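# Press the cap fully onto the marker on the desk

## Task

Push the cap onto the marker until it is completely seated, and leave the capped marker lying on the desk; the task fails if the marker falls over or ends up tilted.

## Robot and tools

ROBOT. TidyBot++: a wheeled base (0.54 m long, 0.50 m wide, 0.38 m tall) on four driven casters, carrying a single seven-joint arm with a two-finger gripper. The shoulder sits 0.12 m ahead of the base centre and 0.68 m above the floor. Segments: upper arm 0.42 m, forearm 0.31 m, hand 0.31 m from wrist to the hand point. The arm begins folded, hand pointing down, reaching up to 0.08 m past the base front. Cameras: base_camera (fixed on the base, looking ahead and down) and wrist_camera (on the hand, looking where the hand points).

FRAMES. Base frame: origin on the floor below the base centre, x forward, y left, z up, in metres. The odometry frame is the base frame as it was when the scene began. hand_pose is the midpoint between the finger pads, in the base frame; its z axis runs out along the fingers, and the fingers close along its y axis.

MOVE. One call is one action; its motions start together and may finish at different times.
- base: an object of offsets, measured along the base's own axes at the moment the command begins. translate_m: metres, forward positive, -2 to 2. strafe_m: metres, left positive, -2 to 2. rotate_rad: radians, counter-clockwise from above positive, -6.3 to 6.3. A base move times out after 14 s.
- joints: absolute targets by name, in radians. joint_1_rad (any angle; positive turns the arm clockwise from above, the opposite sense to rotate_rad), joint_2_rad -2.249 to 2.249 (shoulder, 0 = upper arm vertical), joint_3_rad any angle, joint_4_rad -2.579 to 2.579 (elbow, 0 = straight), joint_5_rad any angle, joint_6_rad -2.099 to 2.099 (wrist), joint_7_rad any angle (hand roll; with the hand down, positive is counter-clockwise from above). Unlimited joints take the short way round, so command under half a turn per step. gripper_pos: 0 fully open to 1 fully closed; pad gap is roughly 85 x (1 - gripper_pos) mm.
- target: a single list of seven numbers [x, y, z, qw, qx, qy, qz], an absolute hand pose in the base frame (metres, then a unit quaternion), same convention as the hand_pose line. Alongside target, joints may contain only gripper_pos.
- speeds: caps for this action only: translate_m and strafe_m 0.05 to 0.5 m/s (give the cap under just one when both are used), rotate_rad 0.1 to 1.57 rad/s.
- min_time_s: 0.1 to 8 s, the shortest duration for each arm motion.
- cameras: list of "base_camera", "wrist_camera" or "all".
- blocking: true (default) waits until everything rests; false returns in about half a second while motion continues.
An action-free move just reports state and images. No action may exceed 15 s.

OTHER TOOLS. wait(seconds 0 to 10, cameras) lets time pass without new commands, returning early once running motions settle. stop(cameras) brakes every running motion; braked parts report "stopped" and may keep pressing. zoom_image(camera, region [x0, y0, x1, y1] in image pixels, origin top-left, each side at most 504) gives a closer view of that camera's latest picture. read_manual(section "licences") only returns licence text. finished_scene(scene) ends the current scene; the capped marker must stay correct without the robot afterwards.

RESULTS. "pictures" lists the returned images in order; images may lag the state slightly. "move" reads "done" or the worst status. base_status, joint_status and hand_status give per-motion outcomes: done, moving, off_target (rested short and may still push), stopped, contact_stop or time_out (unplanned stops that cancel the rest of the reply's calls), not_followed, torque_fault, limit_stop_at_motor_heat. "joint command not followed" with "cause:" means a self-collision check blocked the arm; "pose unreachable" means a target was withheld. hand_target is where the hand would sit if every joint reached its target. motor_effort is percent of maximum torque, bracketed value being the peak. base_odometry counts wheel turns (slip included), heading in rad. base_tilt is in degrees, forward and right positive. on_its_own lists uncommanded behaviour. "ARM HIT" flags a hard collision with the base or the arm itself. MOTOR HOT appears at 60 °C; an OVER-TEMPERATURE FAULT at 75 °C lets the arm sag for 30 to 60 s.

PRACTICAL NOTES. After a target, the hand usually lands within about 3 cm; nudge it by adding (wanted minus measured) position to the previous target. To hold still, resend hand_target, not hand_pose. For joints, resend last command plus (wanted minus read). Held loads make the arm sag; never command the angle a joint currently reads while carrying something. A straight-down hand reaches at most about 0.94 m high, near the base only. When a held object touches a surface, hand_pose stops dropping while commands keep going lower; watch motor_effort and the cameras.

AVOID. The arm does not dodge obstacles and keeps pressing against desks. Driving or turning while the arm is caught above about 0.6 m can topple the robot, as can reaching far out from folded over nearby furniture or swinging a stretched arm sideways; backing off or retracting the arm rights a slight lean. Excess torque (joints 1 to 4: 104.5 N m; 5 to 7: 51.3 N m) freezes the arm for 10 s. Do not drop the cap or marker, slam them, release moving parts, or squeeze hard on a part still resting on something; closing to 1 grips with about 100 to 150 N per finger. A refused call or an unplanned stop cancels the later move, wait and finished_scene calls of that reply.

Each tool is called after "Emit:" by a JSON object that holds its "fn" and its "kwargs".

## Session

Emit:
{"fn": "move", "kwargs": {}}

Scene clock: 0.00 s.
Motor temperatures (°C): [35 32 29 34 42 36 43]
base_odometry: x=+0.000 y=+0.000 heading=+0.000
base_tilt: forward=+0.5 right=+0.3
base_status: not commanded
joint_positions: joint_1_rad=-0.039 joint_2_rad=-0.332 joint_3_rad=+3.153 joint_4_rad=-2.538 joint_5_rad=+0.035 joint_6_rad=-0.919 joint_7_rad=+1.606 gripper_pos=+0.000
joint_status: not commanded
motor_effort: joint_1_rad=+0 joint_2_rad=-1 joint_3_rad=+0 joint_4_rad=+12 joint_5_rad=+0 joint_6_rad=+2 joint_7_rad=+0
hand_pose: x=+0.2405 y=-0.0034 z=+0.5820 quat_wxyz=(+0.012, +0.999, +0.042, +0.008) (m; base frame)
hand_target: x=+0.2405 y=-0.0034 z=+0.5820 quat_wxyz=(+0.012, +0.999, +0.042, +0.008) (m; base frame)
hand_status: not commanded
pictures: base_camera, wrist_camera

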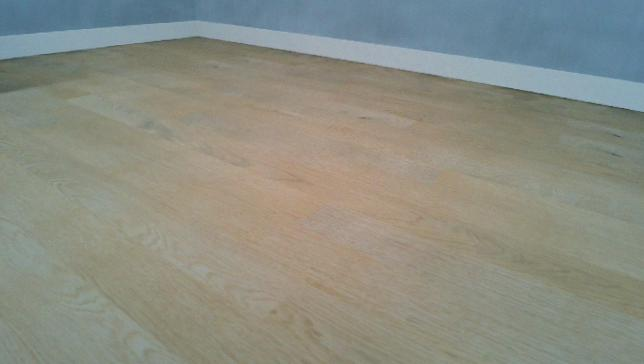

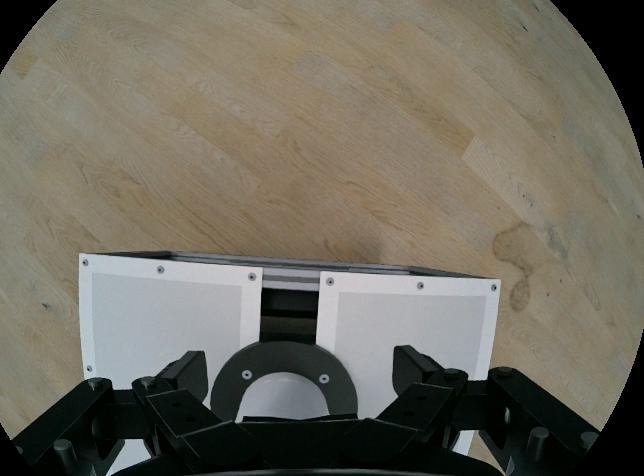

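Emit:
{"fn": "move", "kwargs": {"base": {"rotate_rad": 1.2}, "cameras": ["base_camera"]}}

Emit:
{"fn": "move", "kwargs": {"base": {"rotate_rad": 1.2}, "cameras": ["base_camera"]}}

Emit:
{"fn": "move", "kwargs": {"base": {"rotate_rad": 1.2}, "cameras": ["base_camera"]}}

Emit:
{"fn": "move", "kwargs": {"base": {"rotate_rad": 1.2}, "cameras": ["base_camera"]}}

Scene clock: 5.83 s.
move: done
base_odometry: x=+0.000 y=+0.000 heading=+1.200
base_tilt: forward=+0.5 right=+0.3
base_status: done
joint_positions: joint_1_rad=-0.039 joint_2_rad=-0.332 joint_3_rad=+3.153 joint_4_rad=-2.538 joint_5_rad=+0.035 joint_6_rad=-0.919 joint_7_rad=+1.606 gripper_pos=+0.000
joint_status: not commanded
motor_effort: joint_1_rad=+1(2) joint_2_rad=-1(2) joint_3_rad=+0(1) joint_4_rad=+12(13) joint_5_rad=+0(1) joint_6_rad=+1(2) joint_7_rad=+1(1)
hand_pose: x=+0.2405 y=-0.0034 z=+0.5820 quat_wxyz=(+0.012, +0.999, +0.042, +0.008) (m; base frame)
hand_target: x=+0.2405 y=-0.0034 z=+0.5820 quat_wxyz=(+0.012, +0.999, +0.042, +0.008) (m; base frame)
hand_status: not commanded
pictures: base_camera

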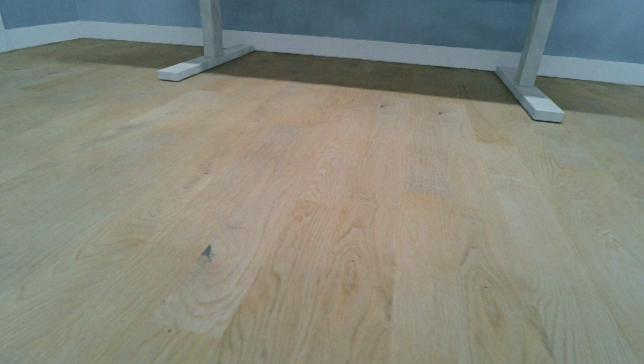

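Scene clock: 7.87 s.
move: done
base_odometry: x=+0.000 y=+0.000 heading=+2.400
base_tilt: forward=+0.5 right=+0.3
base_status: done
joint_positions: joint_1_rad=-0.039 joint_2_rad=-0.332 joint_3_rad=+3.153 joint_4_rad=-2.538 joint_5_rad=+0.035 joint_6_rad=-0.919 joint_7_rad=+1.606 gripper_pos=+0.000
joint_status: not commanded
motor_effort: joint_1_rad=+1(2) joint_2_rad=-1(2) joint_3_rad=+0(1) joint_4_rad=+12(13) joint_5_rad=+0(1) joint_6_rad=+1(2) joint_7_rad=+0(1)
hand_pose: x=+0.2405 y=-0.0034 z=+0.5820 quat_wxyz=(+0.012, +0.999, +0.042, +0.008) (m; base frame)
hand_target: x=+0.2405 y=-0.0034 z=+0.5820 quat_wxyz=(+0.012, +0.999, +0.042, +0.008) (m; base frame)
hand_status: not commanded
pictures: base_camera

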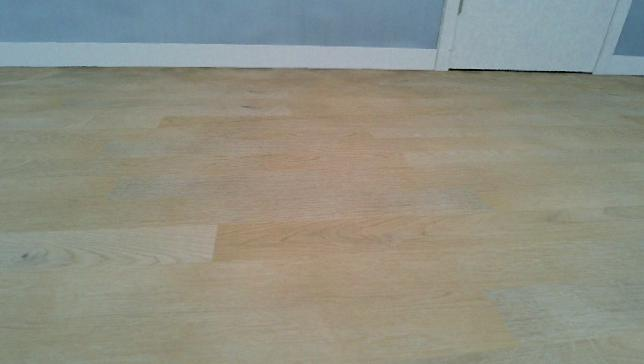

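Scene clock: 9.90 s.
move: done
base_odometry: x=+0.000 y=+0.000 heading=-2.684
base_tilt: forward=+0.5 right=+0.3
base_status: done
joint_positions: joint_1_rad=-0.039 joint_2_rad=-0.332 joint_3_rad=+3.153 joint_4_rad=-2.538 joint_5_rad=+0.035 joint_6_rad=-0.919 joint_7_rad=+1.606 gripper_pos=+0.000
joint_status: not commanded
motor_effort: joint_1_rad=+1(2) joint_2_rad=-1(2) joint_3_rad=+0(1) joint_4_rad=+12(13) joint_5_rad=+0(1) joint_6_rad=+1(2) joint_7_rad=+1(1)
hand_pose: x=+0.2405 y=-0.0034 z=+0.5820 quat_wxyz=(+0.012, +0.999, +0.042, +0.008) (m; base frame)
hand_target: x=+0.2405 y=-0.0034 z=+0.5820 quat_wxyz=(+0.012, +0.999, +0.042, +0.008) (m; base frame)
hand_status: not commanded
pictures: base_camera

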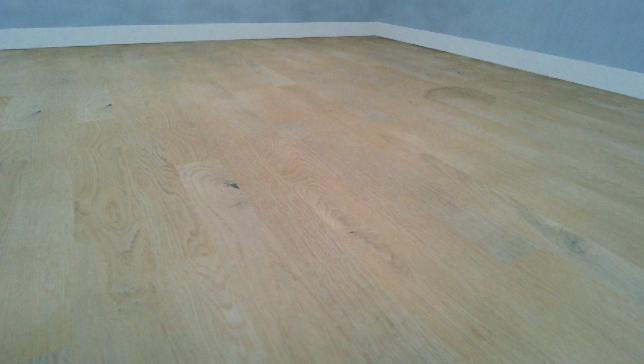

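Scene clock: 11.93 s.
move: done
base_odometry: x=+0.000 y=+0.000 heading=-1.484
base_tilt: forward=+0.5 right=+0.3
base_status: done
joint_positions: joint_1_rad=-0.039 joint_2_rad=-0.332 joint_3_rad=+3.153 joint_4_rad=-2.538 joint_5_rad=+0.035 joint_6_rad=-0.919 joint_7_rad=+1.606 gripper_pos=+0.000
joint_status: not commanded
motor_effort: joint_1_rad=+1(2) joint_2_rad=-1(2) joint_3_rad=+0(1) joint_4_rad=+12(13) joint_5_rad=+0(1) joint_6_rad=+1(2) joint_7_rad=+0(1)
hand_pose: x=+0.2405 y=-0.0034 z=+0.5820 quat_wxyz=(+0.012, +0.999, +0.042, +0.008) (m; base frame)
hand_target: x=+0.2405 y=-0.0034 z=+0.5820 quat_wxyz=(+0.012, +0.999, +0.042, +0.008) (m; base frame)
hand_status: not commanded
pictures: base_camera

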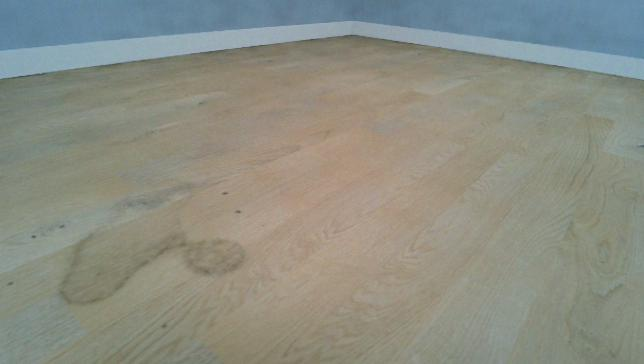

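Emit:
{"fn": "move", "kwargs": {"base": {"rotate_rad": 2.449}, "joints": {"joint_6_rad": 0.25}, "cameras": ["all"]}}

Scene clock: 15.57 s.
move: done
base_odometry: x=+0.000 y=+0.000 heading=+0.965
base_tilt: forward=+0.5 right=+0.3
base_status: done
joint_positions: joint_1_rad=-0.039 joint_2_rad=-0.332 joint_3_rad=+3.153 joint_4_rad=-2.535 joint_5_rad=+0.035 joint_6_rad=+0.200 joint_7_rad=+1.606 gripper_pos=+0.000
joint_status: all done
motor_effort: joint_1_rad=+1(3) joint_2_rad=-5(6) joint_3_rad=+0(1) joint_4_rad=+16(17) joint_5_rad=+0(1) joint_6_rad=+9(10) joint_7_rad=+1(1)
hand_pose: x=+0.5179 y=+0.0145 z=+0.7633 quat_wxyz=(+0.007, +0.841, +0.042, +0.539) (m; base frame)
hand_target: x=+0.5232 y=+0.0152 z=+0.7762 quat_wxyz=(+0.006, +0.828, +0.042, +0.559) (m; base frame)
hand_status: not commanded
pictures: base_camera, wrist_camera
camera_calibration:
wrist_camera: T_world_to_cam=[[0.0309539, -0.99888, 0.0357847, -0.031173], [-0.436231, -0.0457129, -0.898673, 0.965481], [0.899302, 0.0122071, -0.437157, 0.00824304], [0, 0, 0, 1]] pos_world=[0.414725, 0.0128963, 0.872371]

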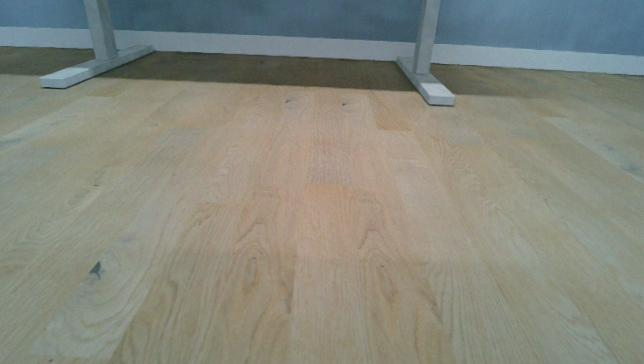

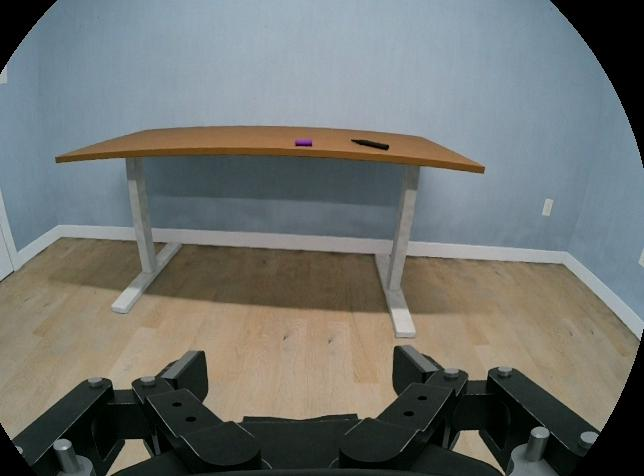

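Emit:
{"fn": "move", "kwargs": {"base": {"rotate_rad": -0.036}}}

Emit:
{"fn": "move", "kwargs": {"base": {"translate_m": 0.45, "strafe_m": -0.1}, "target": [0.45, 0.0, 0.95, 0, 0.924, 0, 0.383], "min_time_s": 3, "cameras": ["all"]}}

Scene clock: 17.23 s.
move: done
base_odometry: x=+0.000 y=+0.000 heading=+0.929
base_tilt: forward=+0.5 right=+0.3
base_status: done
joint_positions: joint_1_rad=-0.039 joint_2_rad=-0.332 joint_3_rad=+3.153 joint_4_rad=-2.535 joint_5_rad=+0.035 joint_6_rad=+0.200 joint_7_rad=+1.606 gripper_pos=+0.000
joint_status: not commanded
motor_effort: joint_1_rad=+1(2) joint_2_rad=-5(6) joint_3_rad=+0(1) joint_4_rad=+17(17) joint_5_rad=+0(0) joint_6_rad=+9(10) joint_7_rad=+1(1)
hand_pose: x=+0.5179 y=+0.0145 z=+0.7633 quat_wxyz=(+0.007, +0.841, +0.042, +0.539) (m; base frame)
hand_target: x=+0.5232 y=+0.0152 z=+0.7762 quat_wxyz=(+0.006, +0.828, +0.042, +0.559) (m; base frame)
hand_status: not commanded
pictures: none

Scene clock: 20.90 s.
move: done
base_odometry: x=+0.350 y=+0.301 heading=+0.930
base_tilt: forward=+0.5 right=+0.3
base_status: done
joint_positions: joint_1_rad=-0.025 joint_2_rad=-0.425 joint_3_rad=+3.153 joint_4_rad=-1.685 joint_5_rad=+0.035 joint_6_rad=-1.094 joint_7_rad=+1.606 gripper_pos=+0.000
joint_status: not commanded
motor_effort: joint_1_rad=+1(2) joint_2_rad=-4(10) joint_3_rad=+0(1) joint_4_rad=+18(19) joint_5_rad=+0(1) joint_6_rad=+7(10) joint_7_rad=+0(1)
hand_pose: x=+0.4655 y=-0.0046 z=+0.9421 quat_wxyz=(+0.019, +0.923, +0.023, +0.384) (m; base frame)
hand_target: x=+0.4500 y=+0.0000 z=+0.9500 quat_wxyz=(+0.000, +0.924, +0.000, +0.383) (m; base frame)
hand_status: done (0.018 m and 3.5 deg from the pose sent, 0.199 m and 20.8 deg at the start)
pictures: base_camera, wrist_camera
camera_calibration:
wrist_camera: T_world_to_cam=[[-0.00939332, -0.998935, 0.04517, -0.0451268], [-0.719421, -0.0246226, -0.694137, 1.0417], [0.69451, -0.0390165, -0.718424, 0.493873], [0, 0, 0, 1]] pos_world=[0.406, -0.000160091, 1.07993]

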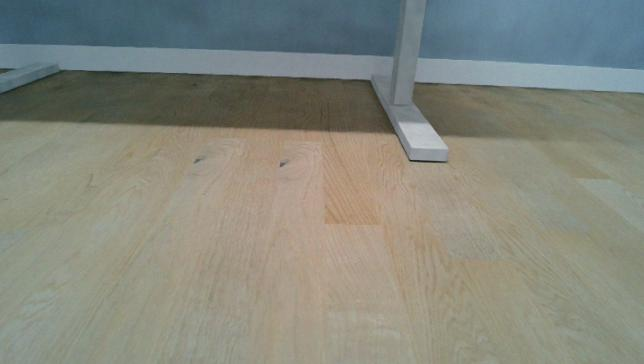

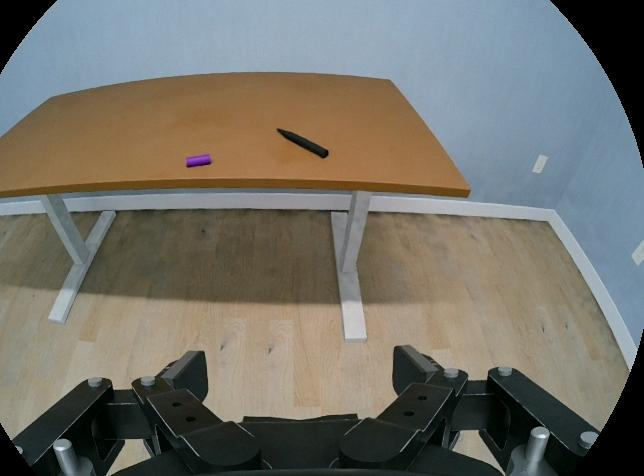

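Emit:
{"fn": "move", "kwargs": {"base": {"translate_m": 0.47, "strafe_m": 0.06}}}

Emit:
{"fn": "move", "kwargs": {"target": [0.45, 0.05, 0.93, 0, 0.98, 0, 0.199], "min_time_s": 2, "cameras": ["wrist_camera"]}}

Emit:
{"fn": "zoom_image", "kwargs": {"camera": "wrist_camera", "region": [120, 0, 440, 260]}}

Scene clock: 23.67 s.
move: done
base_odometry: x=+0.583 y=+0.713 heading=+0.930
base_tilt: forward=+0.5 right=+0.3
base_status: done
joint_positions: joint_1_rad=-0.024 joint_2_rad=-0.438 joint_3_rad=+3.153 joint_4_rad=-1.684 joint_5_rad=+0.035 joint_6_rad=-1.099 joint_7_rad=+1.606 gripper_pos=+0.000
joint_status: not commanded
motor_effort: joint_1_rad=+2(2) joint_2_rad=-3(7) joint_3_rad=+0(1) joint_4_rad=+18(18) joint_5_rad=+0(1) joint_6_rad=+8(9) joint_7_rad=+0(1)
hand_pose: x=+0.4612 y=-0.0049 z=+0.9454 quat_wxyz=(+0.019, +0.922, +0.023, +0.387) (m; base frame)
hand_target: x=+0.4500 y=+0.0000 z=+0.9500 quat_wxyz=(+0.000, +0.924, +0.000, +0.383) (m; base frame)
hand_status: not commanded
pictures: none

Scene clock: 26.30 s.
move: done
base_odometry: x=+0.583 y=+0.713 heading=+0.930
base_tilt: forward=+0.5 right=+0.3
base_status: not commanded
joint_positions: joint_1_rad=-0.032 joint_2_rad=-0.205 joint_3_rad=+3.033 joint_4_rad=-1.370 joint_5_rad=+0.035 joint_6_rad=-1.526 joint_7_rad=+1.444 gripper_pos=+0.000
joint_status: not commanded
motor_effort: joint_1_rad=+1(2) joint_2_rad=-9(10) joint_3_rad=+1(1) joint_4_rad=+16(18) joint_5_rad=+1(1) joint_6_rad=+5(8) joint_7_rad=+0(1)
hand_pose: x=+0.4539 y=+0.0428 z=+0.9372 quat_wxyz=(-0.002, +0.974, +0.005, +0.224) (m; base frame)
hand_target: x=+0.4500 y=+0.0500 z=+0.9300 quat_wxyz=(+0.000, +0.980, +0.000, +0.199) (m; base frame)
hand_status: done (0.011 m and 3.0 deg from the pose sent, 0.058 m and 22.9 deg at the start)
pictures: wrist_camera
camera_calibration:
wrist_camera: T_world_to_cam=[[-0.0282553, -0.999595, 0.00334681, 0.0501036], [-0.907906, 0.0242624, -0.418471, 0.856188], [0.418221, -0.0148626, -0.908224, 0.802481], [0, 0, 0, 1]] pos_world=[0.44314, 0.0412371, 1.08695]

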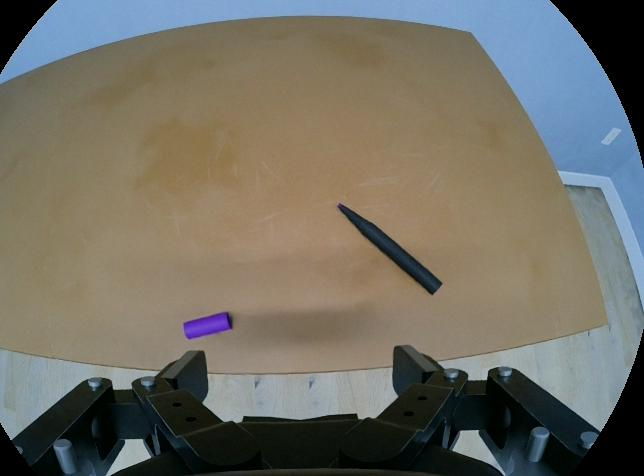

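Scaled by 1.575.

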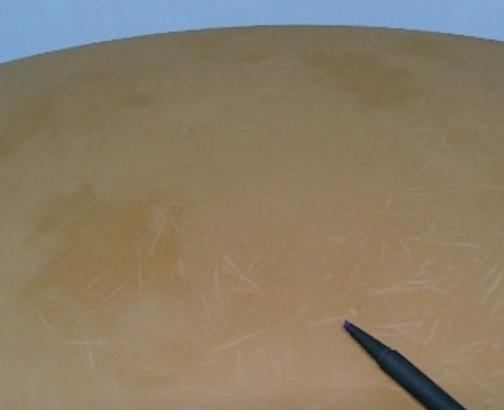

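Emit:
{"fn": "zoom_image", "kwargs": {"camera": "wrist_camera", "region": [320, 190, 460, 310]}}

Emit:
{"fn": "zoom_image", "kwargs": {"camera": "wrist_camera", "region": [170, 290, 250, 360]}}

Scaled by 3.600.

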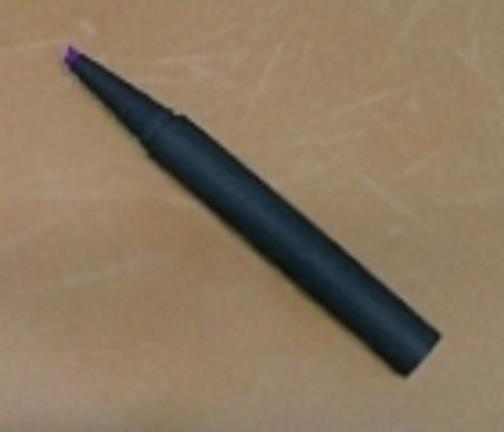

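Scaled by 6.300.

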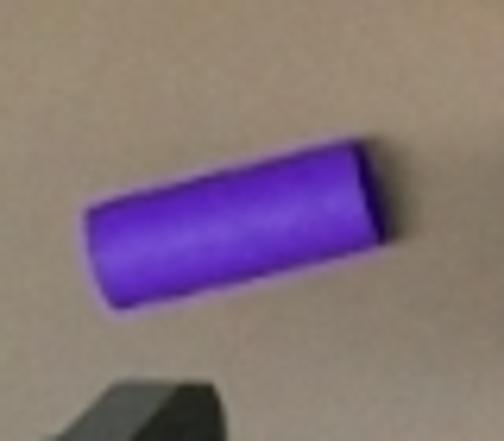

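Emit:
{"fn": "move", "kwargs": {"target": [0.511, 0.144, 0.88, 0, 0.788, -0.616, 0], "min_time_s": 3, "cameras": ["wrist_camera"]}}

Scene clock: 31.60 s.
move: done
base_odometry: x=+0.583 y=+0.713 heading=+0.930
base_tilt: forward=+0.5 right=+0.3
base_status: not commanded
joint_positions: joint_1_rad=-0.427 joint_2_rad=+0.256 joint_3_rad=+3.282 joint_4_rad=-0.953 joint_5_rad=-0.007 joint_6_rad=-1.875 joint_7_rad=-0.025 gripper_pos=+0.000
joint_status: not commanded
motor_effort: joint_1_rad=+1(2) joint_2_rad=-22(24) joint_3_rad=+0(1) joint_4_rad=+14(16) joint_5_rad=+0(1) joint_6_rad=+2(5) joint_7_rad=+1(1)
hand_pose: x=+0.5178 y=+0.1307 z=+0.8900 quat_wxyz=(-0.016, +0.795, -0.605, +0.029) (m; base frame)
hand_target: x=+0.5110 y=+0.1440 z=+0.8800 quat_wxyz=(+0.000, +0.788, -0.616, +0.000) (m; base frame)
hand_status: done (0.018 m and 4.1 deg from the pose sent, 0.130 m and 80.2 deg at the start)
pictures: wrist_camera
camera_calibration:
wrist_camera: T_world_to_cam=[[-0.971177, -0.234795, -0.0410608, 0.567706], [-0.2348, 0.972032, -0.00476449, 0.0517326], [0.0410311, 0.00501393, -0.999145, 1.00785], [0, 0, 0, 1]] pos_world=[0.522137, 0.0779556, 1.03054]

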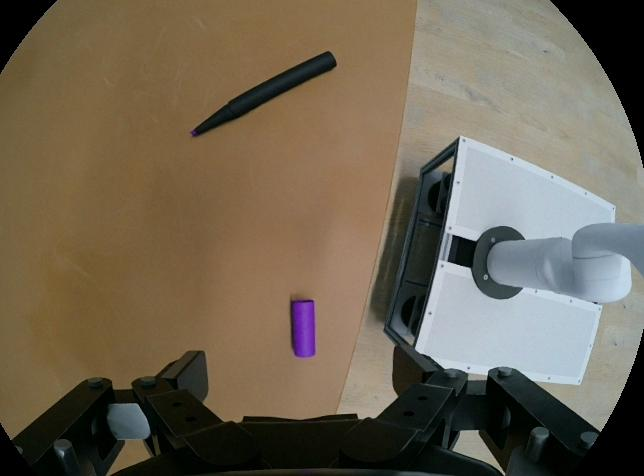

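Emit:
{"fn": "move", "kwargs": {"target": [0.508, 0.168, 0.81, 0, 0.788, -0.616, 0], "min_time_s": 2, "cameras": ["wrist_camera"]}}

Scene clock: 34.37 s.
move: done
base_odometry: x=+0.583 y=+0.713 heading=+0.930
base_tilt: forward=+0.5 right=+0.3
base_status: not commanded
joint_positions: joint_1_rad=-0.463 joint_2_rad=+0.256 joint_3_rad=+3.270 joint_4_rad=-1.182 joint_5_rad=-0.007 joint_6_rad=-1.723 joint_7_rad=-0.092 gripper_pos=+0.000
joint_status: not commanded
motor_effort: joint_1_rad=+0(2) joint_2_rad=-23(23) joint_3_rad=+0(1) joint_4_rad=+15(15) joint_5_rad=+0(1) joint_6_rad=+0(2) joint_7_rad=+1(1)
hand_pose: x=+0.5063 y=+0.1449 z=+0.8197 quat_wxyz=(+0.014, +0.789, -0.614, +0.006) (m; base frame)
hand_target: x=+0.5080 y=+0.1680 z=+0.8100 quat_wxyz=(+0.000, +0.788, -0.616, +0.000) (m; base frame)
hand_status: done (0.025 m and 1.7 deg from the pose sent, 0.089 m and 4.1 deg at the start)
pictures: wrist_camera
camera_calibration:
wrist_camera: T_world_to_cam=[[-0.976664, -0.21205, 0.0341055, 0.494841], [-0.212392, 0.977162, -0.00670741, 0.0244216], [-0.0319043, -0.0137946, -0.999396, 0.977888], [0, 0, 0, 1]] pos_world=[0.519679, 0.0945567, 0.960584]

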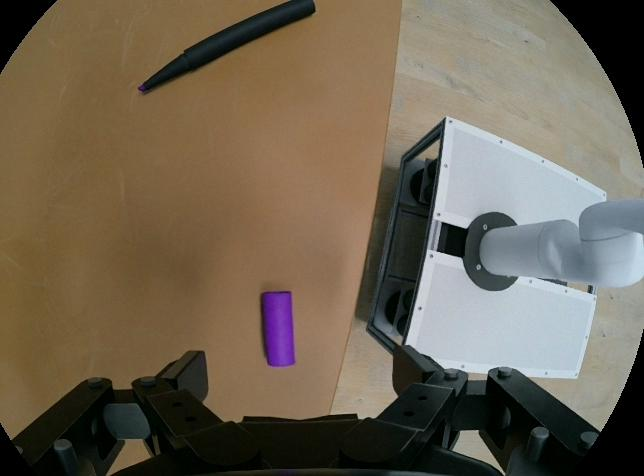

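Emit:
{"fn": "move", "kwargs": {"target": [0.516, 0.178, 0.765, 0, 0.788, -0.616, 0], "min_time_s": 2, "cameras": ["wrist_camera"]}}

Scene clock: 36.93 s.
move: done
base_odometry: x=+0.583 y=+0.713 heading=+0.930
base_tilt: forward=+0.5 right=+0.3
base_status: not commanded
joint_positions: joint_1_rad=-0.486 joint_2_rad=+0.256 joint_3_rad=+3.270 joint_4_rad=-1.291 joint_5_rad=-0.007 joint_6_rad=-1.588 joint_7_rad=-0.100 gripper_pos=+0.000
joint_status: not commanded
motor_effort: joint_1_rad=+1(2) joint_2_rad=-23(23) joint_3_rad=+0(1) joint_4_rad=+15(15) joint_5_rad=+0(1) joint_6_rad=+0(2) joint_7_rad=+1(1)
hand_pose: x=+0.5130 y=+0.1567 z=+0.7855 quat_wxyz=(+0.003, +0.793, -0.608, +0.013) (m; base frame)
hand_target: x=+0.5160 y=+0.1780 z=+0.7650 quat_wxyz=(+0.000, +0.788, -0.616, +0.000) (m; base frame)
hand_status: done (0.030 m and 1.9 deg from the pose sent, 0.065 m and 1.7 deg at the start)
pictures: wrist_camera
camera_calibration:
wrist_camera: T_world_to_cam=[[-0.973758, -0.227403, 0.00910874, 0.525629], [-0.227441, 0.973786, -0.00344123, 0.0197883], [-0.00808742, -0.00542263, -0.999953, 0.931038], [0, 0, 0, 1]] pos_world=[0.523866, 0.105309, 0.926274]

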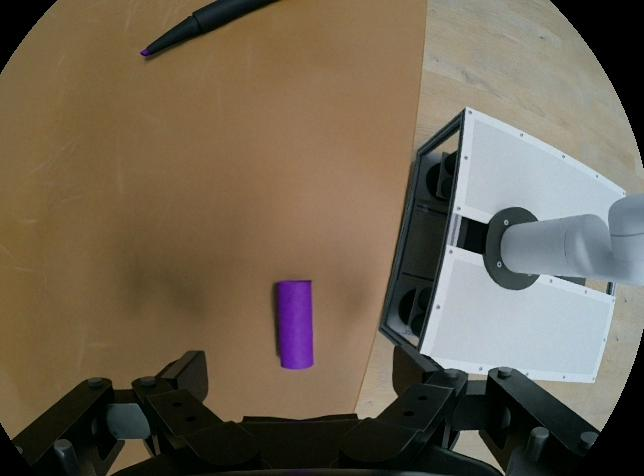

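Emit:
{"fn": "move", "kwargs": {"target": [0.518, 0.166, 0.735, 0, 0.788, -0.616, 0], "min_time_s": 2, "cameras": ["wrist_camera"]}}

Scene clock: 39.50 s.
move: done
base_odometry: x=+0.583 y=+0.713 heading=+0.930
base_tilt: forward=+0.5 right=+0.3
base_status: not commanded
joint_positions: joint_1_rad=-0.486 joint_2_rad=+0.256 joint_3_rad=+3.270 joint_4_rad=-1.389 joint_5_rad=-0.007 joint_6_rad=-1.492 joint_7_rad=-0.100 gripper_pos=+0.000
joint_status: not commanded
motor_effort: joint_1_rad=+1(2) joint_2_rad=-23(23) joint_3_rad=+0(1) joint_4_rad=+15(15) joint_5_rad=+0(1) joint_6_rad=+1(1) joint_7_rad=+1(1)
hand_pose: x=+0.5122 y=+0.1553 z=+0.7548 quat_wxyz=(+0.004, +0.793, -0.609, +0.013) (m; base frame)
hand_target: x=+0.5180 y=+0.1660 z=+0.7350 quat_wxyz=(+0.000, +0.788, -0.616, +0.000) (m; base frame)
hand_status: done (0.023 m and 1.8 deg from the pose sent, 0.052 m and 1.9 deg at the start)
pictures: wrist_camera
camera_calibration:
wrist_camera: T_world_to_cam=[[-0.973915, -0.226662, 0.0106936, 0.523623], [-0.226712, 0.973955, -0.00368981, 0.0206337], [-0.00957871, -0.00601792, -0.999936, 0.901056], [0, 0, 0, 1]] pos_world=[0.523273, 0.104012, 0.895475]

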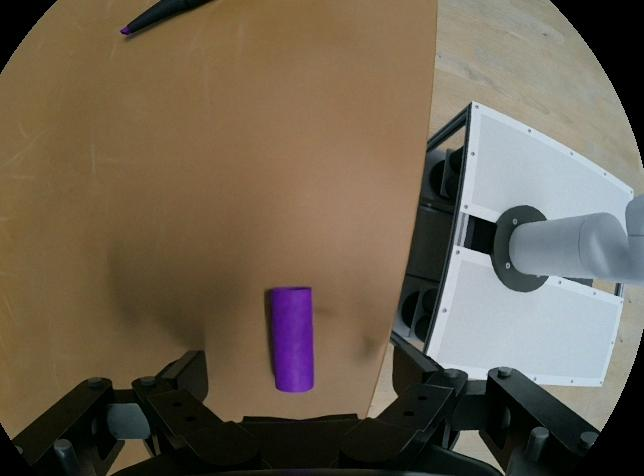

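Emit:
{"fn": "move", "kwargs": {"target": [0.527, 0.148, 0.718, 0, 0.788, -0.616, 0], "min_time_s": 2, "cameras": ["wrist_camera"]}}

Scene clock: 42.07 s.
move: done
base_odometry: x=+0.583 y=+0.713 heading=+0.930
base_tilt: forward=+0.5 right=+0.3
base_status: not commanded
joint_positions: joint_1_rad=-0.473 joint_2_rad=+0.256 joint_3_rad=+3.276 joint_4_rad=-1.429 joint_5_rad=-0.007 joint_6_rad=-1.442 joint_7_rad=-0.097 gripper_pos=+0.000
joint_status: not commanded
motor_effort: joint_1_rad=+1(2) joint_2_rad=-23(23) joint_3_rad=+0(1) joint_4_rad=+15(15) joint_5_rad=+1(1) joint_6_rad=+1(2) joint_7_rad=+0(1)
hand_pose: x=+0.5172 y=+0.1483 z=+0.7423 quat_wxyz=(+0.000, +0.788, -0.615, +0.016) (m; base frame)
hand_target: x=+0.5270 y=+0.1480 z=+0.7180 quat_wxyz=(+0.000, +0.788, -0.616, +0.000) (m; base frame)
hand_status: done (0.026 m and 1.8 deg from the pose sent, 0.040 m and 1.8 deg at the start)
pictures: wrist_camera
camera_calibration:
wrist_camera: T_world_to_cam=[[-0.977416, -0.211322, 0.000183548, 0.534303], [-0.211321, 0.97741, -0.00373267, 0.0200083], [0.000609396, -0.00368716, -0.999993, 0.883099], [0, 0, 0, 1]] pos_world=[0.525927, 0.09661, 0.883069]

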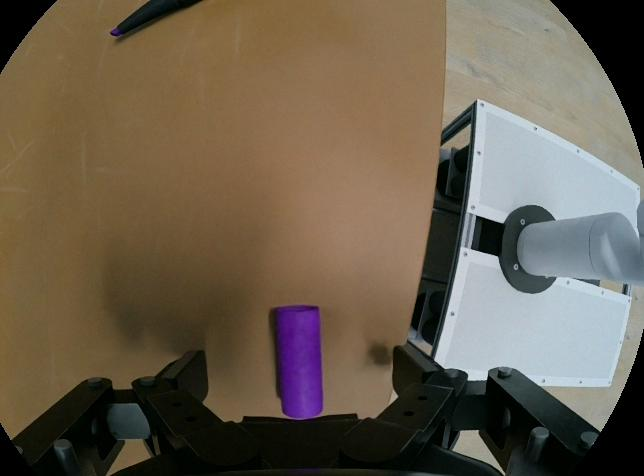

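Emit:
{"fn": "move", "kwargs": {"target": [0.530, 0.136, 0.713, 0, 0.788, -0.616, 0], "min_time_s": 1.5, "cameras": ["wrist_camera"]}}

Scene clock: 44.10 s.
move: done
base_odometry: x=+0.583 y=+0.713 heading=+0.930
base_tilt: forward=+0.5 right=+0.3
base_status: not commanded
joint_positions: joint_1_rad=-0.450 joint_2_rad=+0.256 joint_3_rad=+3.283 joint_4_rad=-1.446 joint_5_rad=-0.007 joint_6_rad=-1.425 joint_7_rad=-0.068 gripper_pos=+0.000
joint_status: not commanded
motor_effort: joint_1_rad=+1(2) joint_2_rad=-23(23) joint_3_rad=+1(1) joint_4_rad=+15(15) joint_5_rad=+1(1) joint_6_rad=+1(2) joint_7_rad=+0(1)
hand_pose: x=+0.5207 y=+0.1363 z=+0.7372 quat_wxyz=(+0.001, +0.788, -0.615, +0.017) (m; base frame)
hand_target: x=+0.5300 y=+0.1360 z=+0.7130 quat_wxyz=(+0.000, +0.788, -0.616, +0.000) (m; base frame)
hand_status: done (0.026 m and 1.9 deg from the pose sent, 0.034 m and 1.8 deg at the start)
pictures: wrist_camera
camera_calibration:
wrist_camera: T_world_to_cam=[[-0.977547, -0.210714, 0.000895557, 0.534747], [-0.210715, 0.977528, -0.00613081, 0.0339485], [0.000416412, -0.00618186, -0.999981, 0.878257], [0, 0, 0, 1]] pos_world=[0.529528, 0.084922, 0.877969]

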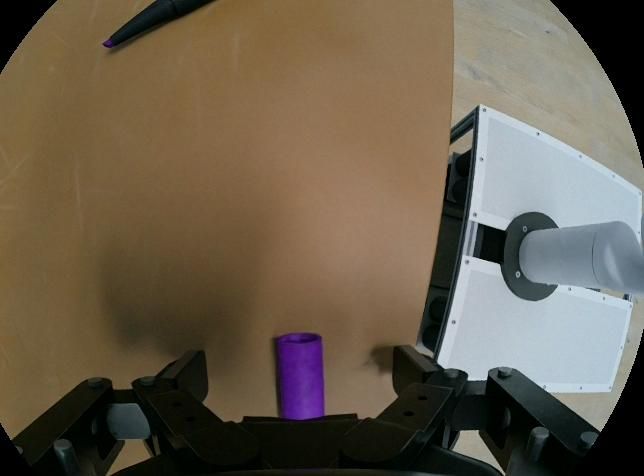

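Emit:
{"fn": "move", "kwargs": {"joints": {"gripper_pos": 0.85}, "min_time_s": 1.5, "cameras": ["wrist_camera"]}}

Scene clock: 45.37 s.
move: done
base_odometry: x=+0.583 y=+0.713 heading=+0.930
base_tilt: forward=+0.5 right=+0.3
base_status: not commanded
joint_positions: joint_1_rad=-0.450 joint_2_rad=+0.251 joint_3_rad=+3.283 joint_4_rad=-1.438 joint_5_rad=-0.007 joint_6_rad=-1.425 joint_7_rad=-0.067 gripper_pos=+0.824
joint_status: all done
motor_effort: joint_1_rad=+1(2) joint_2_rad=-12(23) joint_3_rad=+0(1) joint_4_rad=+10(15) joint_5_rad=+0(1) joint_6_rad=+5(7) joint_7_rad=+0(1)
hand_pose: x=+0.5231 y=+0.1372 z=+0.7418 quat_wxyz=(-0.005, +0.788, -0.615, +0.020) (m; base frame)
hand_target: x=+0.5300 y=+0.1360 z=+0.7130 quat_wxyz=(+0.000, +0.788, -0.616, +0.000) (m; base frame)
hand_status: not commanded
pictures: wrist_camera
camera_calibration:
wrist_camera: T_world_to_cam=[[-0.977308, -0.211506, -0.0115626, 0.546443], [-0.211475, 0.977376, -0.00381973, 0.0323371], [0.0121089, -0.00128784, -0.999926, 0.876086], [0, 0, 0, 1]] pos_world=[0.530273, 0.0850986, 0.882463]

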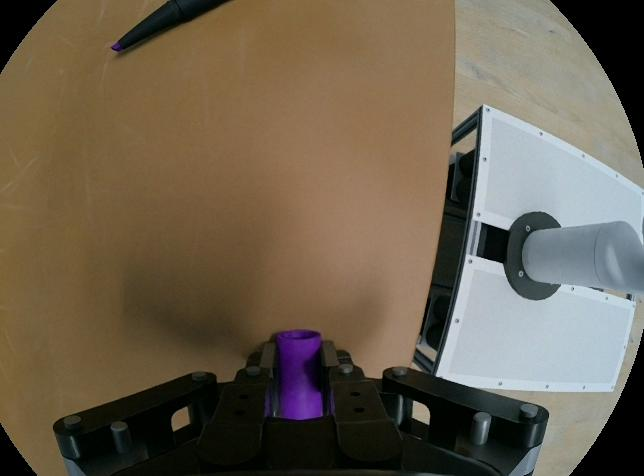

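Emit:
{"fn": "move", "kwargs": {"joints": {"gripper_pos": 0.95}, "target": [0.53, 0.136, 0.80, 0, 0.788, -0.616, 0], "min_time_s": 2}}

Emit:
{"fn": "move", "kwargs": {"target": [0.50, 0.08, 0.92, 0, 0.924, 0, 0.383], "min_time_s": 4, "cameras": ["wrist_camera"]}}

Scene clock: 47.97 s.
move: off_target
base_odometry: x=+0.583 y=+0.713 heading=+0.930
base_tilt: forward=+0.5 right=+0.3
base_status: not commanded
joint_positions: joint_1_rad=-0.438 joint_2_rad=+0.263 joint_3_rad=+3.283 joint_4_rad=-1.221 joint_5_rad=-0.008 joint_6_rad=-1.611 joint_7_rad=-0.067 gripper_pos=+0.825
joint_status: gripper_pos off_target (ended at +0.825, target +0.950)
motor_effort: joint_1_rad=+1(2) joint_2_rad=-23(24) joint_3_rad=+1(1) joint_4_rad=+15(16) joint_5_rad=+1(1) joint_6_rad=+1(5) joint_7_rad=+0(1)
hand_pose: x=+0.5352 y=+0.1381 z=+0.8045 quat_wxyz=(-0.012, +0.785, -0.619, +0.026) (m; base frame)
hand_target: x=+0.5300 y=+0.1360 z=+0.8000 quat_wxyz=(+0.000, +0.788, -0.616, +0.000) (m; base frame)
hand_status: done (0.007 m and 3.3 deg from the pose sent, 0.059 m and 2.3 deg at the start)
pictures: none

Scene clock: 52.60 s.
move: done
base_odometry: x=+0.583 y=+0.713 heading=+0.930
base_tilt: forward=+0.5 right=+0.3
base_status: not commanded
joint_positions: joint_1_rad=+0.035 joint_2_rad=-0.299 joint_3_rad=+2.873 joint_4_rad=-1.671 joint_5_rad=+0.062 joint_6_rad=-1.056 joint_7_rad=+1.256 gripper_pos=+0.825
joint_status: not commanded
motor_effort: joint_1_rad=+0(2) joint_2_rad=-7(24) joint_3_rad=+1(2) joint_4_rad=+18(18) joint_5_rad=+1(2) joint_6_rad=+7(8) joint_7_rad=+0(1)
hand_pose: x=+0.4963 y=+0.0880 z=+0.9067 quat_wxyz=(-0.026, +0.936, -0.025, +0.349) (m; base frame)
hand_target: x=+0.5000 y=+0.0800 z=+0.9200 quat_wxyz=(+0.000, +0.924, +0.000, +0.383) (m; base frame)
hand_status: done (0.016 m and 5.8 deg from the pose sent, 0.134 m and 85.4 deg at the start)
pictures: wrist_camera
camera_calibration:
wrist_camera: T_world_to_cam=[[-0.066557, -0.995162, -0.0722656, 0.183753], [-0.766517, 0.0973623, -0.634801, 1.00047], [0.638766, 0.0131423, -0.769289, 0.519886], [0, 0, 0, 1]] pos_world=[0.447019, 0.0786241, 1.04832]

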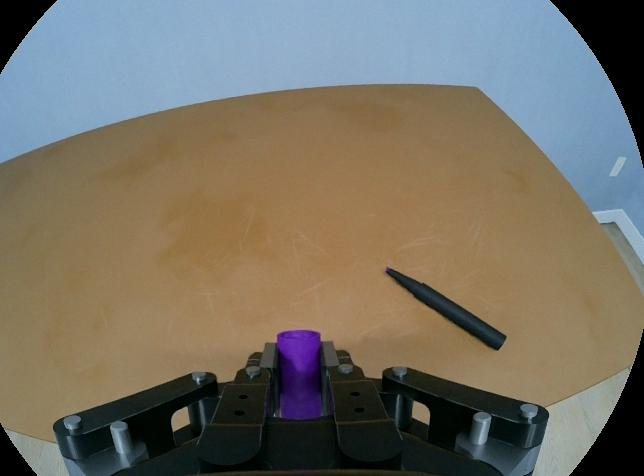

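Emit:
{"fn": "move", "kwargs": {"base": {"translate_m": -0.40}}}

Emit:
{"fn": "move", "kwargs": {"target": [0.75, 0.08, 0.86, 0, 0.707, 0, 0.707], "min_time_s": 4, "cameras": ["all"]}}

Scene clock: 54.83 s.
move: done
base_odometry: x=+0.343 y=+0.393 heading=+0.929
base_tilt: forward=+0.5 right=+0.3
base_status: done
joint_positions: joint_1_rad=+0.038 joint_2_rad=-0.319 joint_3_rad=+2.870 joint_4_rad=-1.672 joint_5_rad=+0.065 joint_6_rad=-1.049 joint_7_rad=+1.256 gripper_pos=+0.825
joint_status: not commanded
motor_effort: joint_1_rad=+1(2) joint_2_rad=-7(10) joint_3_rad=+2(2) joint_4_rad=+18(19) joint_5_rad=+1(2) joint_6_rad=+7(8) joint_7_rad=+1(1)
hand_pose: x=+0.4930 y=+0.0879 z=+0.9149 quat_wxyz=(-0.025, +0.932, -0.024, +0.362) (m; base frame)
hand_target: x=+0.5000 y=+0.0800 z=+0.9200 quat_wxyz=(+0.000, +0.924, +0.000, +0.383) (m; base frame)
hand_status: not commanded
pictures: none

Scene clock: 59.50 s.
move: done
base_odometry: x=+0.343 y=+0.393 heading=+0.929
base_tilt: forward=+0.5 right=+0.3
base_status: not commanded
joint_positions: joint_1_rad=-0.277 joint_2_rad=+0.231 joint_3_rad=+3.193 joint_4_rad=-2.092 joint_5_rad=-0.274 joint_6_rad=+0.773 joint_7_rad=+1.729 gripper_pos=+0.825
joint_status: not commanded
motor_effort: joint_1_rad=+1(2) joint_2_rad=-23(24) joint_3_rad=+0(2) joint_4_rad=+16(19) joint_5_rad=+1(2) joint_6_rad=+10(11) joint_7_rad=+1(1)
hand_pose: x=+0.7472 y=+0.0889 z=+0.8779 quat_wxyz=(-0.024, +0.706, +0.003, +0.708) (m; base frame)
hand_target: x=+0.7500 y=+0.0800 z=+0.8600 quat_wxyz=(+0.000, +0.707, +0.000, +0.707) (m; base frame)
hand_status: done (0.020 m and 2.8 deg from the pose sent, 0.263 m and 47.7 deg at the start)
pictures: base_camera, wrist_camera
camera_calibration:
wrist_camera: T_world_to_cam=[[0.0167399, -0.997922, -0.062224, 0.128507], [-0.0184661, 0.0619135, -0.997911, 0.93731], [0.999689, 0.0178539, -0.0173913, -0.592863], [0, 0, 0, 1]] pos_world=[0.607836, 0.0807931, 0.933037]

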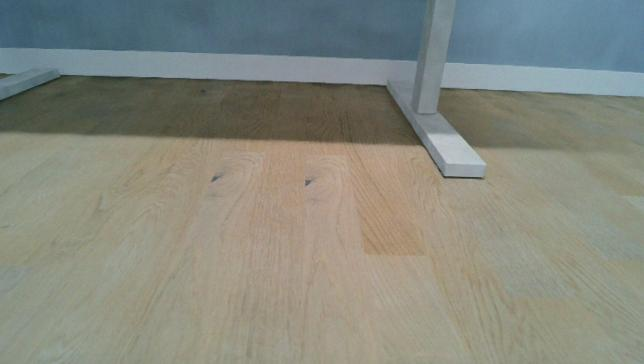

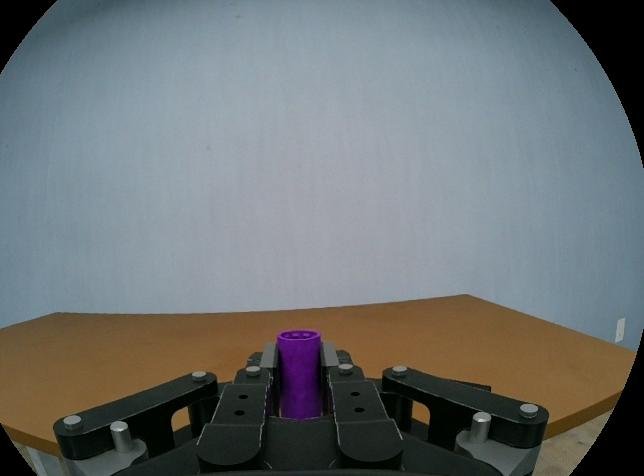

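Emit:
{"fn": "move", "kwargs": {"target": [0.89, 0.08, 0.82, 0, 0.707, 0, 0.707], "min_time_s": 3, "cameras": ["wrist_camera"]}}

Scene clock: 63.33 s.
move: done
base_odometry: x=+0.343 y=+0.393 heading=+0.929
base_tilt: forward=+0.5 right=+0.3
base_status: not commanded
joint_positions: joint_1_rad=-0.275 joint_2_rad=+0.542 joint_3_rad=+3.253 joint_4_rad=-1.742 joint_5_rad=-0.261 joint_6_rad=+0.774 joint_7_rad=+1.704 gripper_pos=+0.825
joint_status: not commanded
motor_effort: joint_1_rad=+1(2) joint_2_rad=-32(34) joint_3_rad=+1(1) joint_4_rad=+16(17) joint_5_rad=+1(2) joint_6_rad=+10(11) joint_7_rad=+0(1)
hand_pose: x=+0.8762 y=+0.0915 z=+0.8545 quat_wxyz=(-0.003, +0.687, -0.003, +0.727) (m; base frame)
hand_target: x=+0.8900 y=+0.0800 z=+0.8200 quat_wxyz=(+0.000, +0.707, +0.000, +0.707) (m; base frame)
hand_status: done (0.039 m and 3.2 deg from the pose sent, 0.154 m and 2.8 deg at the start)
pictures: wrist_camera
camera_calibration:
wrist_camera: T_world_to_cam=[[-0.0182828, -0.998963, -0.0416951, 0.140715], [0.0355067, 0.0410271, -0.998527, 0.871333], [0.999202, -0.0197363, 0.0347198, -0.762905], [0, 0, 0, 1]] pos_world=[0.733931, 0.0897637, 0.902405]

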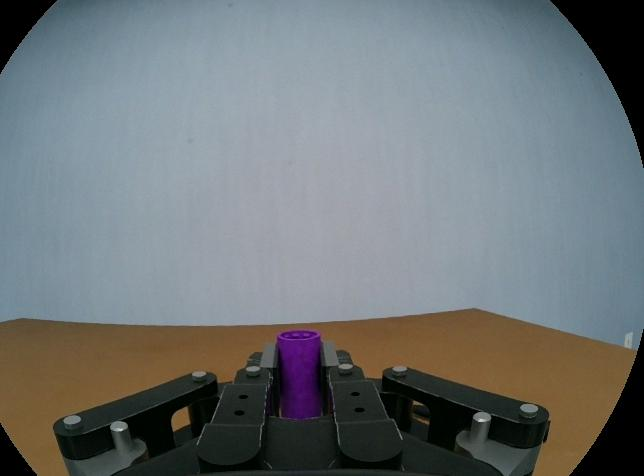

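Emit:
{"fn": "move", "kwargs": {"target": [0.90, 0.075, 0.765, 0, 0.731, 0, 0.682], "min_time_s": 2.5, "cameras": ["wrist_camera"]}}

Scene clock: 66.37 s.
move: done
base_odometry: x=+0.343 y=+0.393 heading=+0.929
base_tilt: forward=+0.5 right=+0.4
base_status: not commanded
joint_positions: joint_1_rad=-0.254 joint_2_rad=+0.611 joint_3_rad=+3.253 joint_4_rad=-1.739 joint_5_rad=-0.240 joint_6_rad=+0.774 joint_7_rad=+1.676 gripper_pos=+0.825
joint_status: not commanded
motor_effort: joint_1_rad=+1(2) joint_2_rad=-34(34) joint_3_rad=+1(1) joint_4_rad=+16(16) joint_5_rad=+1(2) joint_6_rad=+10(11) joint_7_rad=+0(1)
hand_pose: x=+0.8884 y=+0.0829 z=+0.8037 quat_wxyz=(+0.001, +0.709, -0.003, +0.705) (m; base frame)
hand_target: x=+0.9000 y=+0.0750 z=+0.7650 quat_wxyz=(+0.000, +0.731, +0.000, +0.682) (m; base frame)
hand_status: done (0.041 m and 3.6 deg from the pose sent, 0.094 m and 7.2 deg at the start)
pictures: wrist_camera
camera_calibration:
wrist_camera: T_world_to_cam=[[-0.0265755, -0.999038, -0.0348893, 0.132146], [-0.0269364, 0.0356046, -0.999003, 0.876896], [0.999284, -0.0256092, -0.0278567, -0.722699], [0, 0, 0, 1]] pos_world=[0.749313, 0.08229, 0.8605]

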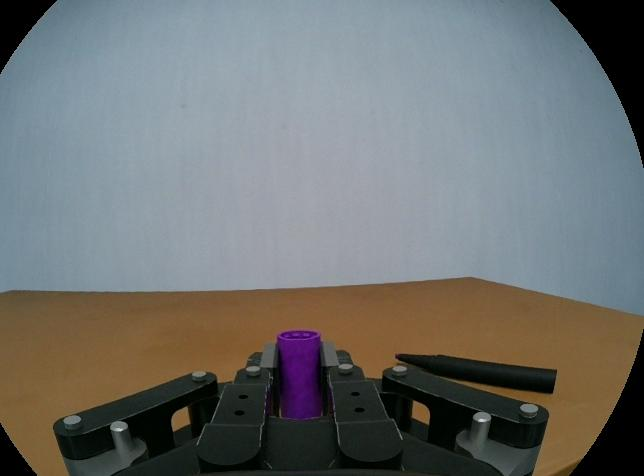

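Emit:
{"fn": "move", "kwargs": {"target": [0.902, 0.075, 0.735, 0, 0.731, 0, 0.682], "min_time_s": 2}}

Emit:
{"fn": "move", "kwargs": {"target": [0.902, 0.075, 0.725, 0, 0.731, 0, 0.682], "min_time_s": 1.5, "cameras": ["wrist_camera"]}}

Scene clock: 68.90 s.
move: done
base_odometry: x=+0.343 y=+0.393 heading=+0.929
base_tilt: forward=+0.5 right=+0.3
base_status: not commanded
joint_positions: joint_1_rad=-0.250 joint_2_rad=+0.662 joint_3_rad=+3.253 joint_4_rad=-1.739 joint_5_rad=-0.231 joint_6_rad=+0.775 joint_7_rad=+1.658 gripper_pos=+0.825
joint_status: not commanded
motor_effort: joint_1_rad=+1(2) joint_2_rad=-33(35) joint_3_rad=+1(1) joint_4_rad=+14(16) joint_5_rad=+0(1) joint_6_rad=+9(11) joint_7_rad=+0(1)
hand_pose: x=+0.8939 y=+0.0830 z=+0.7652 quat_wxyz=(+0.001, +0.726, -0.002, +0.688) (m; base frame)
hand_target: x=+0.9020 y=+0.0750 z=+0.7350 quat_wxyz=(+0.000, +0.731, +0.000, +0.682) (m; base frame)
hand_status: done (0.032 m and 0.9 deg from the pose sent, 0.070 m and 3.6 deg at the start)
pictures: none

Scene clock: 70.70 s.
move: done
base_odometry: x=+0.343 y=+0.393 heading=+0.929
base_tilt: forward=+0.5 right=+0.3
base_status: not commanded
joint_positions: joint_1_rad=-0.248 joint_2_rad=+0.669 joint_3_rad=+3.253 joint_4_rad=-1.739 joint_5_rad=-0.228 joint_6_rad=+0.790 joint_7_rad=+1.658 gripper_pos=+0.825
joint_status: not commanded
motor_effort: joint_1_rad=+1(2) joint_2_rad=-32(33) joint_3_rad=+2(2) joint_4_rad=+13(15) joint_5_rad=+0(1) joint_6_rad=+8(10) joint_7_rad=+1(1)
hand_pose: x=+0.8948 y=+0.0820 z=+0.7649 quat_wxyz=(+0.003, +0.723, -0.001, +0.691) (m; base frame)
hand_target: x=+0.9020 y=+0.0750 z=+0.7250 quat_wxyz=(+0.000, +0.731, +0.000, +0.682) (m; base frame)
hand_status: done (0.041 m and 1.4 deg from the pose sent, 0.042 m and 0.9 deg at the start)
pictures: wrist_camera
camera_calibration:
wrist_camera: T_world_to_cam=[[-0.0268223, -0.999228, -0.0286944, 0.125581], [-0.0652419, 0.0303934, -0.997407, 0.871712], [0.997509, -0.0248807, -0.0660068, -0.699515], [0, 0, 0, 1]] pos_world=[0.758013, 0.0815854, 0.826882]

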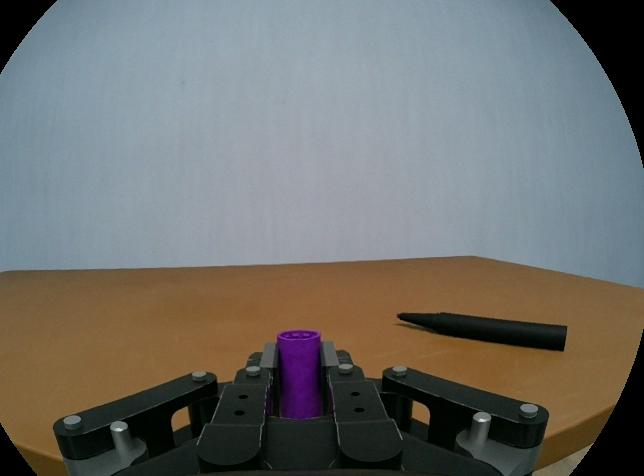

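Emit:
{"fn": "move", "kwargs": {"target": [0.902, 0.075, 0.717, 0, 0.724, 0, 0.690], "min_time_s": 1.5}}

Scene clock: 72.63 s.
move: done
base_odometry: x=+0.343 y=+0.393 heading=+0.929
base_tilt: forward=+0.5 right=+0.3
base_status: not commanded
joint_positions: joint_1_rad=-0.247 joint_2_rad=+0.693 joint_3_rad=+3.253 joint_4_rad=-1.739 joint_5_rad=-0.225 joint_6_rad=+0.849 joint_7_rad=+1.646 gripper_pos=+0.825
joint_status: not commanded
motor_effort: joint_1_rad=+1(2) joint_2_rad=-32(32) joint_3_rad=+1(2) joint_4_rad=+13(14) joint_5_rad=+0(1) joint_6_rad=+8(9) joint_7_rad=+1(1)
hand_pose: x=+0.8973 y=+0.0810 z=+0.7643 quat_wxyz=(+0.003, +0.711, -0.003, +0.704) (m; base frame)
hand_target: x=+0.9020 y=+0.0750 z=+0.7170 quat_wxyz=(+0.000, +0.724, +0.000, +0.690) (m; base frame)
hand_status: done (0.048 m and 2.2 deg from the pose sent, 0.049 m and 0.3 deg at the start)
pictures: none

Emit:
{"fn": "move", "kwargs": {"target": [0.902, 0.075, 0.728, 0, 0.724, 0, 0.690], "min_time_s": 1}}

Emit:
{"fn": "move", "kwargs": {"joints": {"gripper_pos": 0.6}, "min_time_s": 1.5, "cameras": ["wrist_camera"]}}

Scene clock: 74.17 s.
move: done
base_odometry: x=+0.343 y=+0.393 heading=+0.929
base_tilt: forward=+0.5 right=+0.3
base_status: not commanded
joint_positions: joint_1_rad=-0.247 joint_2_rad=+0.693 joint_3_rad=+3.253 joint_4_rad=-1.739 joint_5_rad=-0.225 joint_6_rad=+0.849 joint_7_rad=+1.646 gripper_pos=+0.825
joint_status: not commanded
motor_effort: joint_1_rad=+2(2) joint_2_rad=-32(32) joint_3_rad=+1(2) joint_4_rad=+13(13) joint_5_rad=+0(1) joint_6_rad=+7(8) joint_7_rad=+1(1)
hand_pose: x=+0.8973 y=+0.0809 z=+0.7643 quat_wxyz=(+0.003, +0.711, -0.003, +0.704) (m; base frame)
hand_target: x=+0.9020 y=+0.0750 z=+0.7280 quat_wxyz=(+0.000, +0.724, +0.000, +0.690) (m; base frame)
hand_status: done (0.037 m and 2.2 deg from the pose sent, 0.037 m and 2.2 deg at the start)
pictures: none

Scene clock: 74.93 s.
move: done
base_odometry: x=+0.343 y=+0.393 heading=+0.929
base_tilt: forward=+0.6 right=+0.3
base_status: not commanded
joint_positions: joint_1_rad=-0.242 joint_2_rad=+0.701 joint_3_rad=+3.253 joint_4_rad=-1.739 joint_5_rad=-0.225 joint_6_rad=+0.849 joint_7_rad=+1.646 gripper_pos=+0.600
joint_status: all done
motor_effort: joint_1_rad=+1(2) joint_2_rad=-35(36) joint_3_rad=+1(2) joint_4_rad=+15(15) joint_5_rad=+0(1) joint_6_rad=+11(11) joint_7_rad=+0(1)
hand_pose: x=+0.8983 y=+0.0772 z=+0.7583 quat_wxyz=(+0.005, +0.713, -0.004, +0.701) (m; base frame)
hand_target: x=+0.9020 y=+0.0750 z=+0.7280 quat_wxyz=(+0.000, +0.724, +0.000, +0.690) (m; base frame)
hand_status: not commanded
pictures: wrist_camera
camera_calibration:
wrist_camera: T_world_to_cam=[[-0.0348539, -0.998911, -0.0310114, 0.129547], [-0.0373478, 0.0323105, -0.99878, 0.841322], [0.998694, -0.0336532, -0.0384332, -0.724919], [0, 0, 0, 1]] pos_world=[0.759909, 0.0778269, 0.816452]

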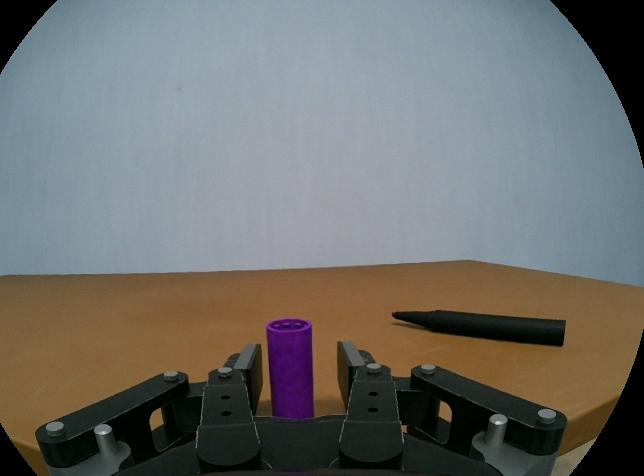

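Emit:
{"fn": "move", "kwargs": {"joints": {"gripper_pos": 0.3}, "min_time_s": 1}}

Emit:
{"fn": "move", "kwargs": {"base": {"translate_m": -0.15}, "speeds": {"translate_m": 0.1}, "cameras": ["wrist_camera"]}}

Scene clock: 75.87 s.
move: done
base_odometry: x=+0.343 y=+0.393 heading=+0.929
base_tilt: forward=+0.5 right=+0.3
base_status: not commanded
joint_positions: joint_1_rad=-0.242 joint_2_rad=+0.701 joint_3_rad=+3.253 joint_4_rad=-1.739 joint_5_rad=-0.225 joint_6_rad=+0.849 joint_7_rad=+1.646 gripper_pos=+0.300
joint_status: all done
motor_effort: joint_1_rad=+0(2) joint_2_rad=-35(35) joint_3_rad=+1(2) joint_4_rad=+15(15) joint_5_rad=+0(1) joint_6_rad=+10(11) joint_7_rad=+0(1)
hand_pose: x=+0.8983 y=+0.0772 z=+0.7583 quat_wxyz=(+0.005, +0.713, -0.004, +0.701) (m; base frame)
hand_target: x=+0.9020 y=+0.0750 z=+0.7280 quat_wxyz=(+0.000, +0.724, +0.000, +0.690) (m; base frame)
hand_status: not commanded
pictures: none

Scene clock: 77.93 s.
move: done
base_odometry: x=+0.253 y=+0.272 heading=+0.929
base_tilt: forward=+0.5 right=+0.3
base_status: done
joint_positions: joint_1_rad=-0.240 joint_2_rad=+0.702 joint_3_rad=+3.253 joint_4_rad=-1.739 joint_5_rad=-0.225 joint_6_rad=+0.849 joint_7_rad=+1.646 gripper_pos=+0.300
joint_status: not commanded
motor_effort: joint_1_rad=+1(2) joint_2_rad=-35(37) joint_3_rad=+1(2) joint_4_rad=+15(16) joint_5_rad=+1(1) joint_6_rad=+10(11) joint_7_rad=+0(1)
hand_pose: x=+0.8986 y=+0.0757 z=+0.7574 quat_wxyz=(+0.006, +0.714, -0.005, +0.701) (m; base frame)
hand_target: x=+0.9020 y=+0.0750 z=+0.7280 quat_wxyz=(+0.000, +0.724, +0.000, +0.690) (m; base frame)
hand_status: not commanded
pictures: wrist_camera
camera_calibration:
wrist_camera: T_world_to_cam=[[-0.0367791, -0.998854, -0.0306234, 0.129489], [-0.038397, 0.032034, -0.998749, 0.841472], [0.998585, -0.0355572, -0.0395312, -0.72416], [0, 0, 0, 1]] pos_world=[0.760209, 0.0766358, 0.815757]

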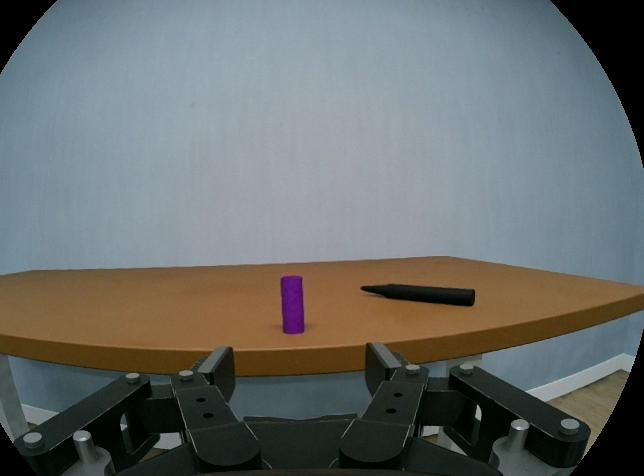

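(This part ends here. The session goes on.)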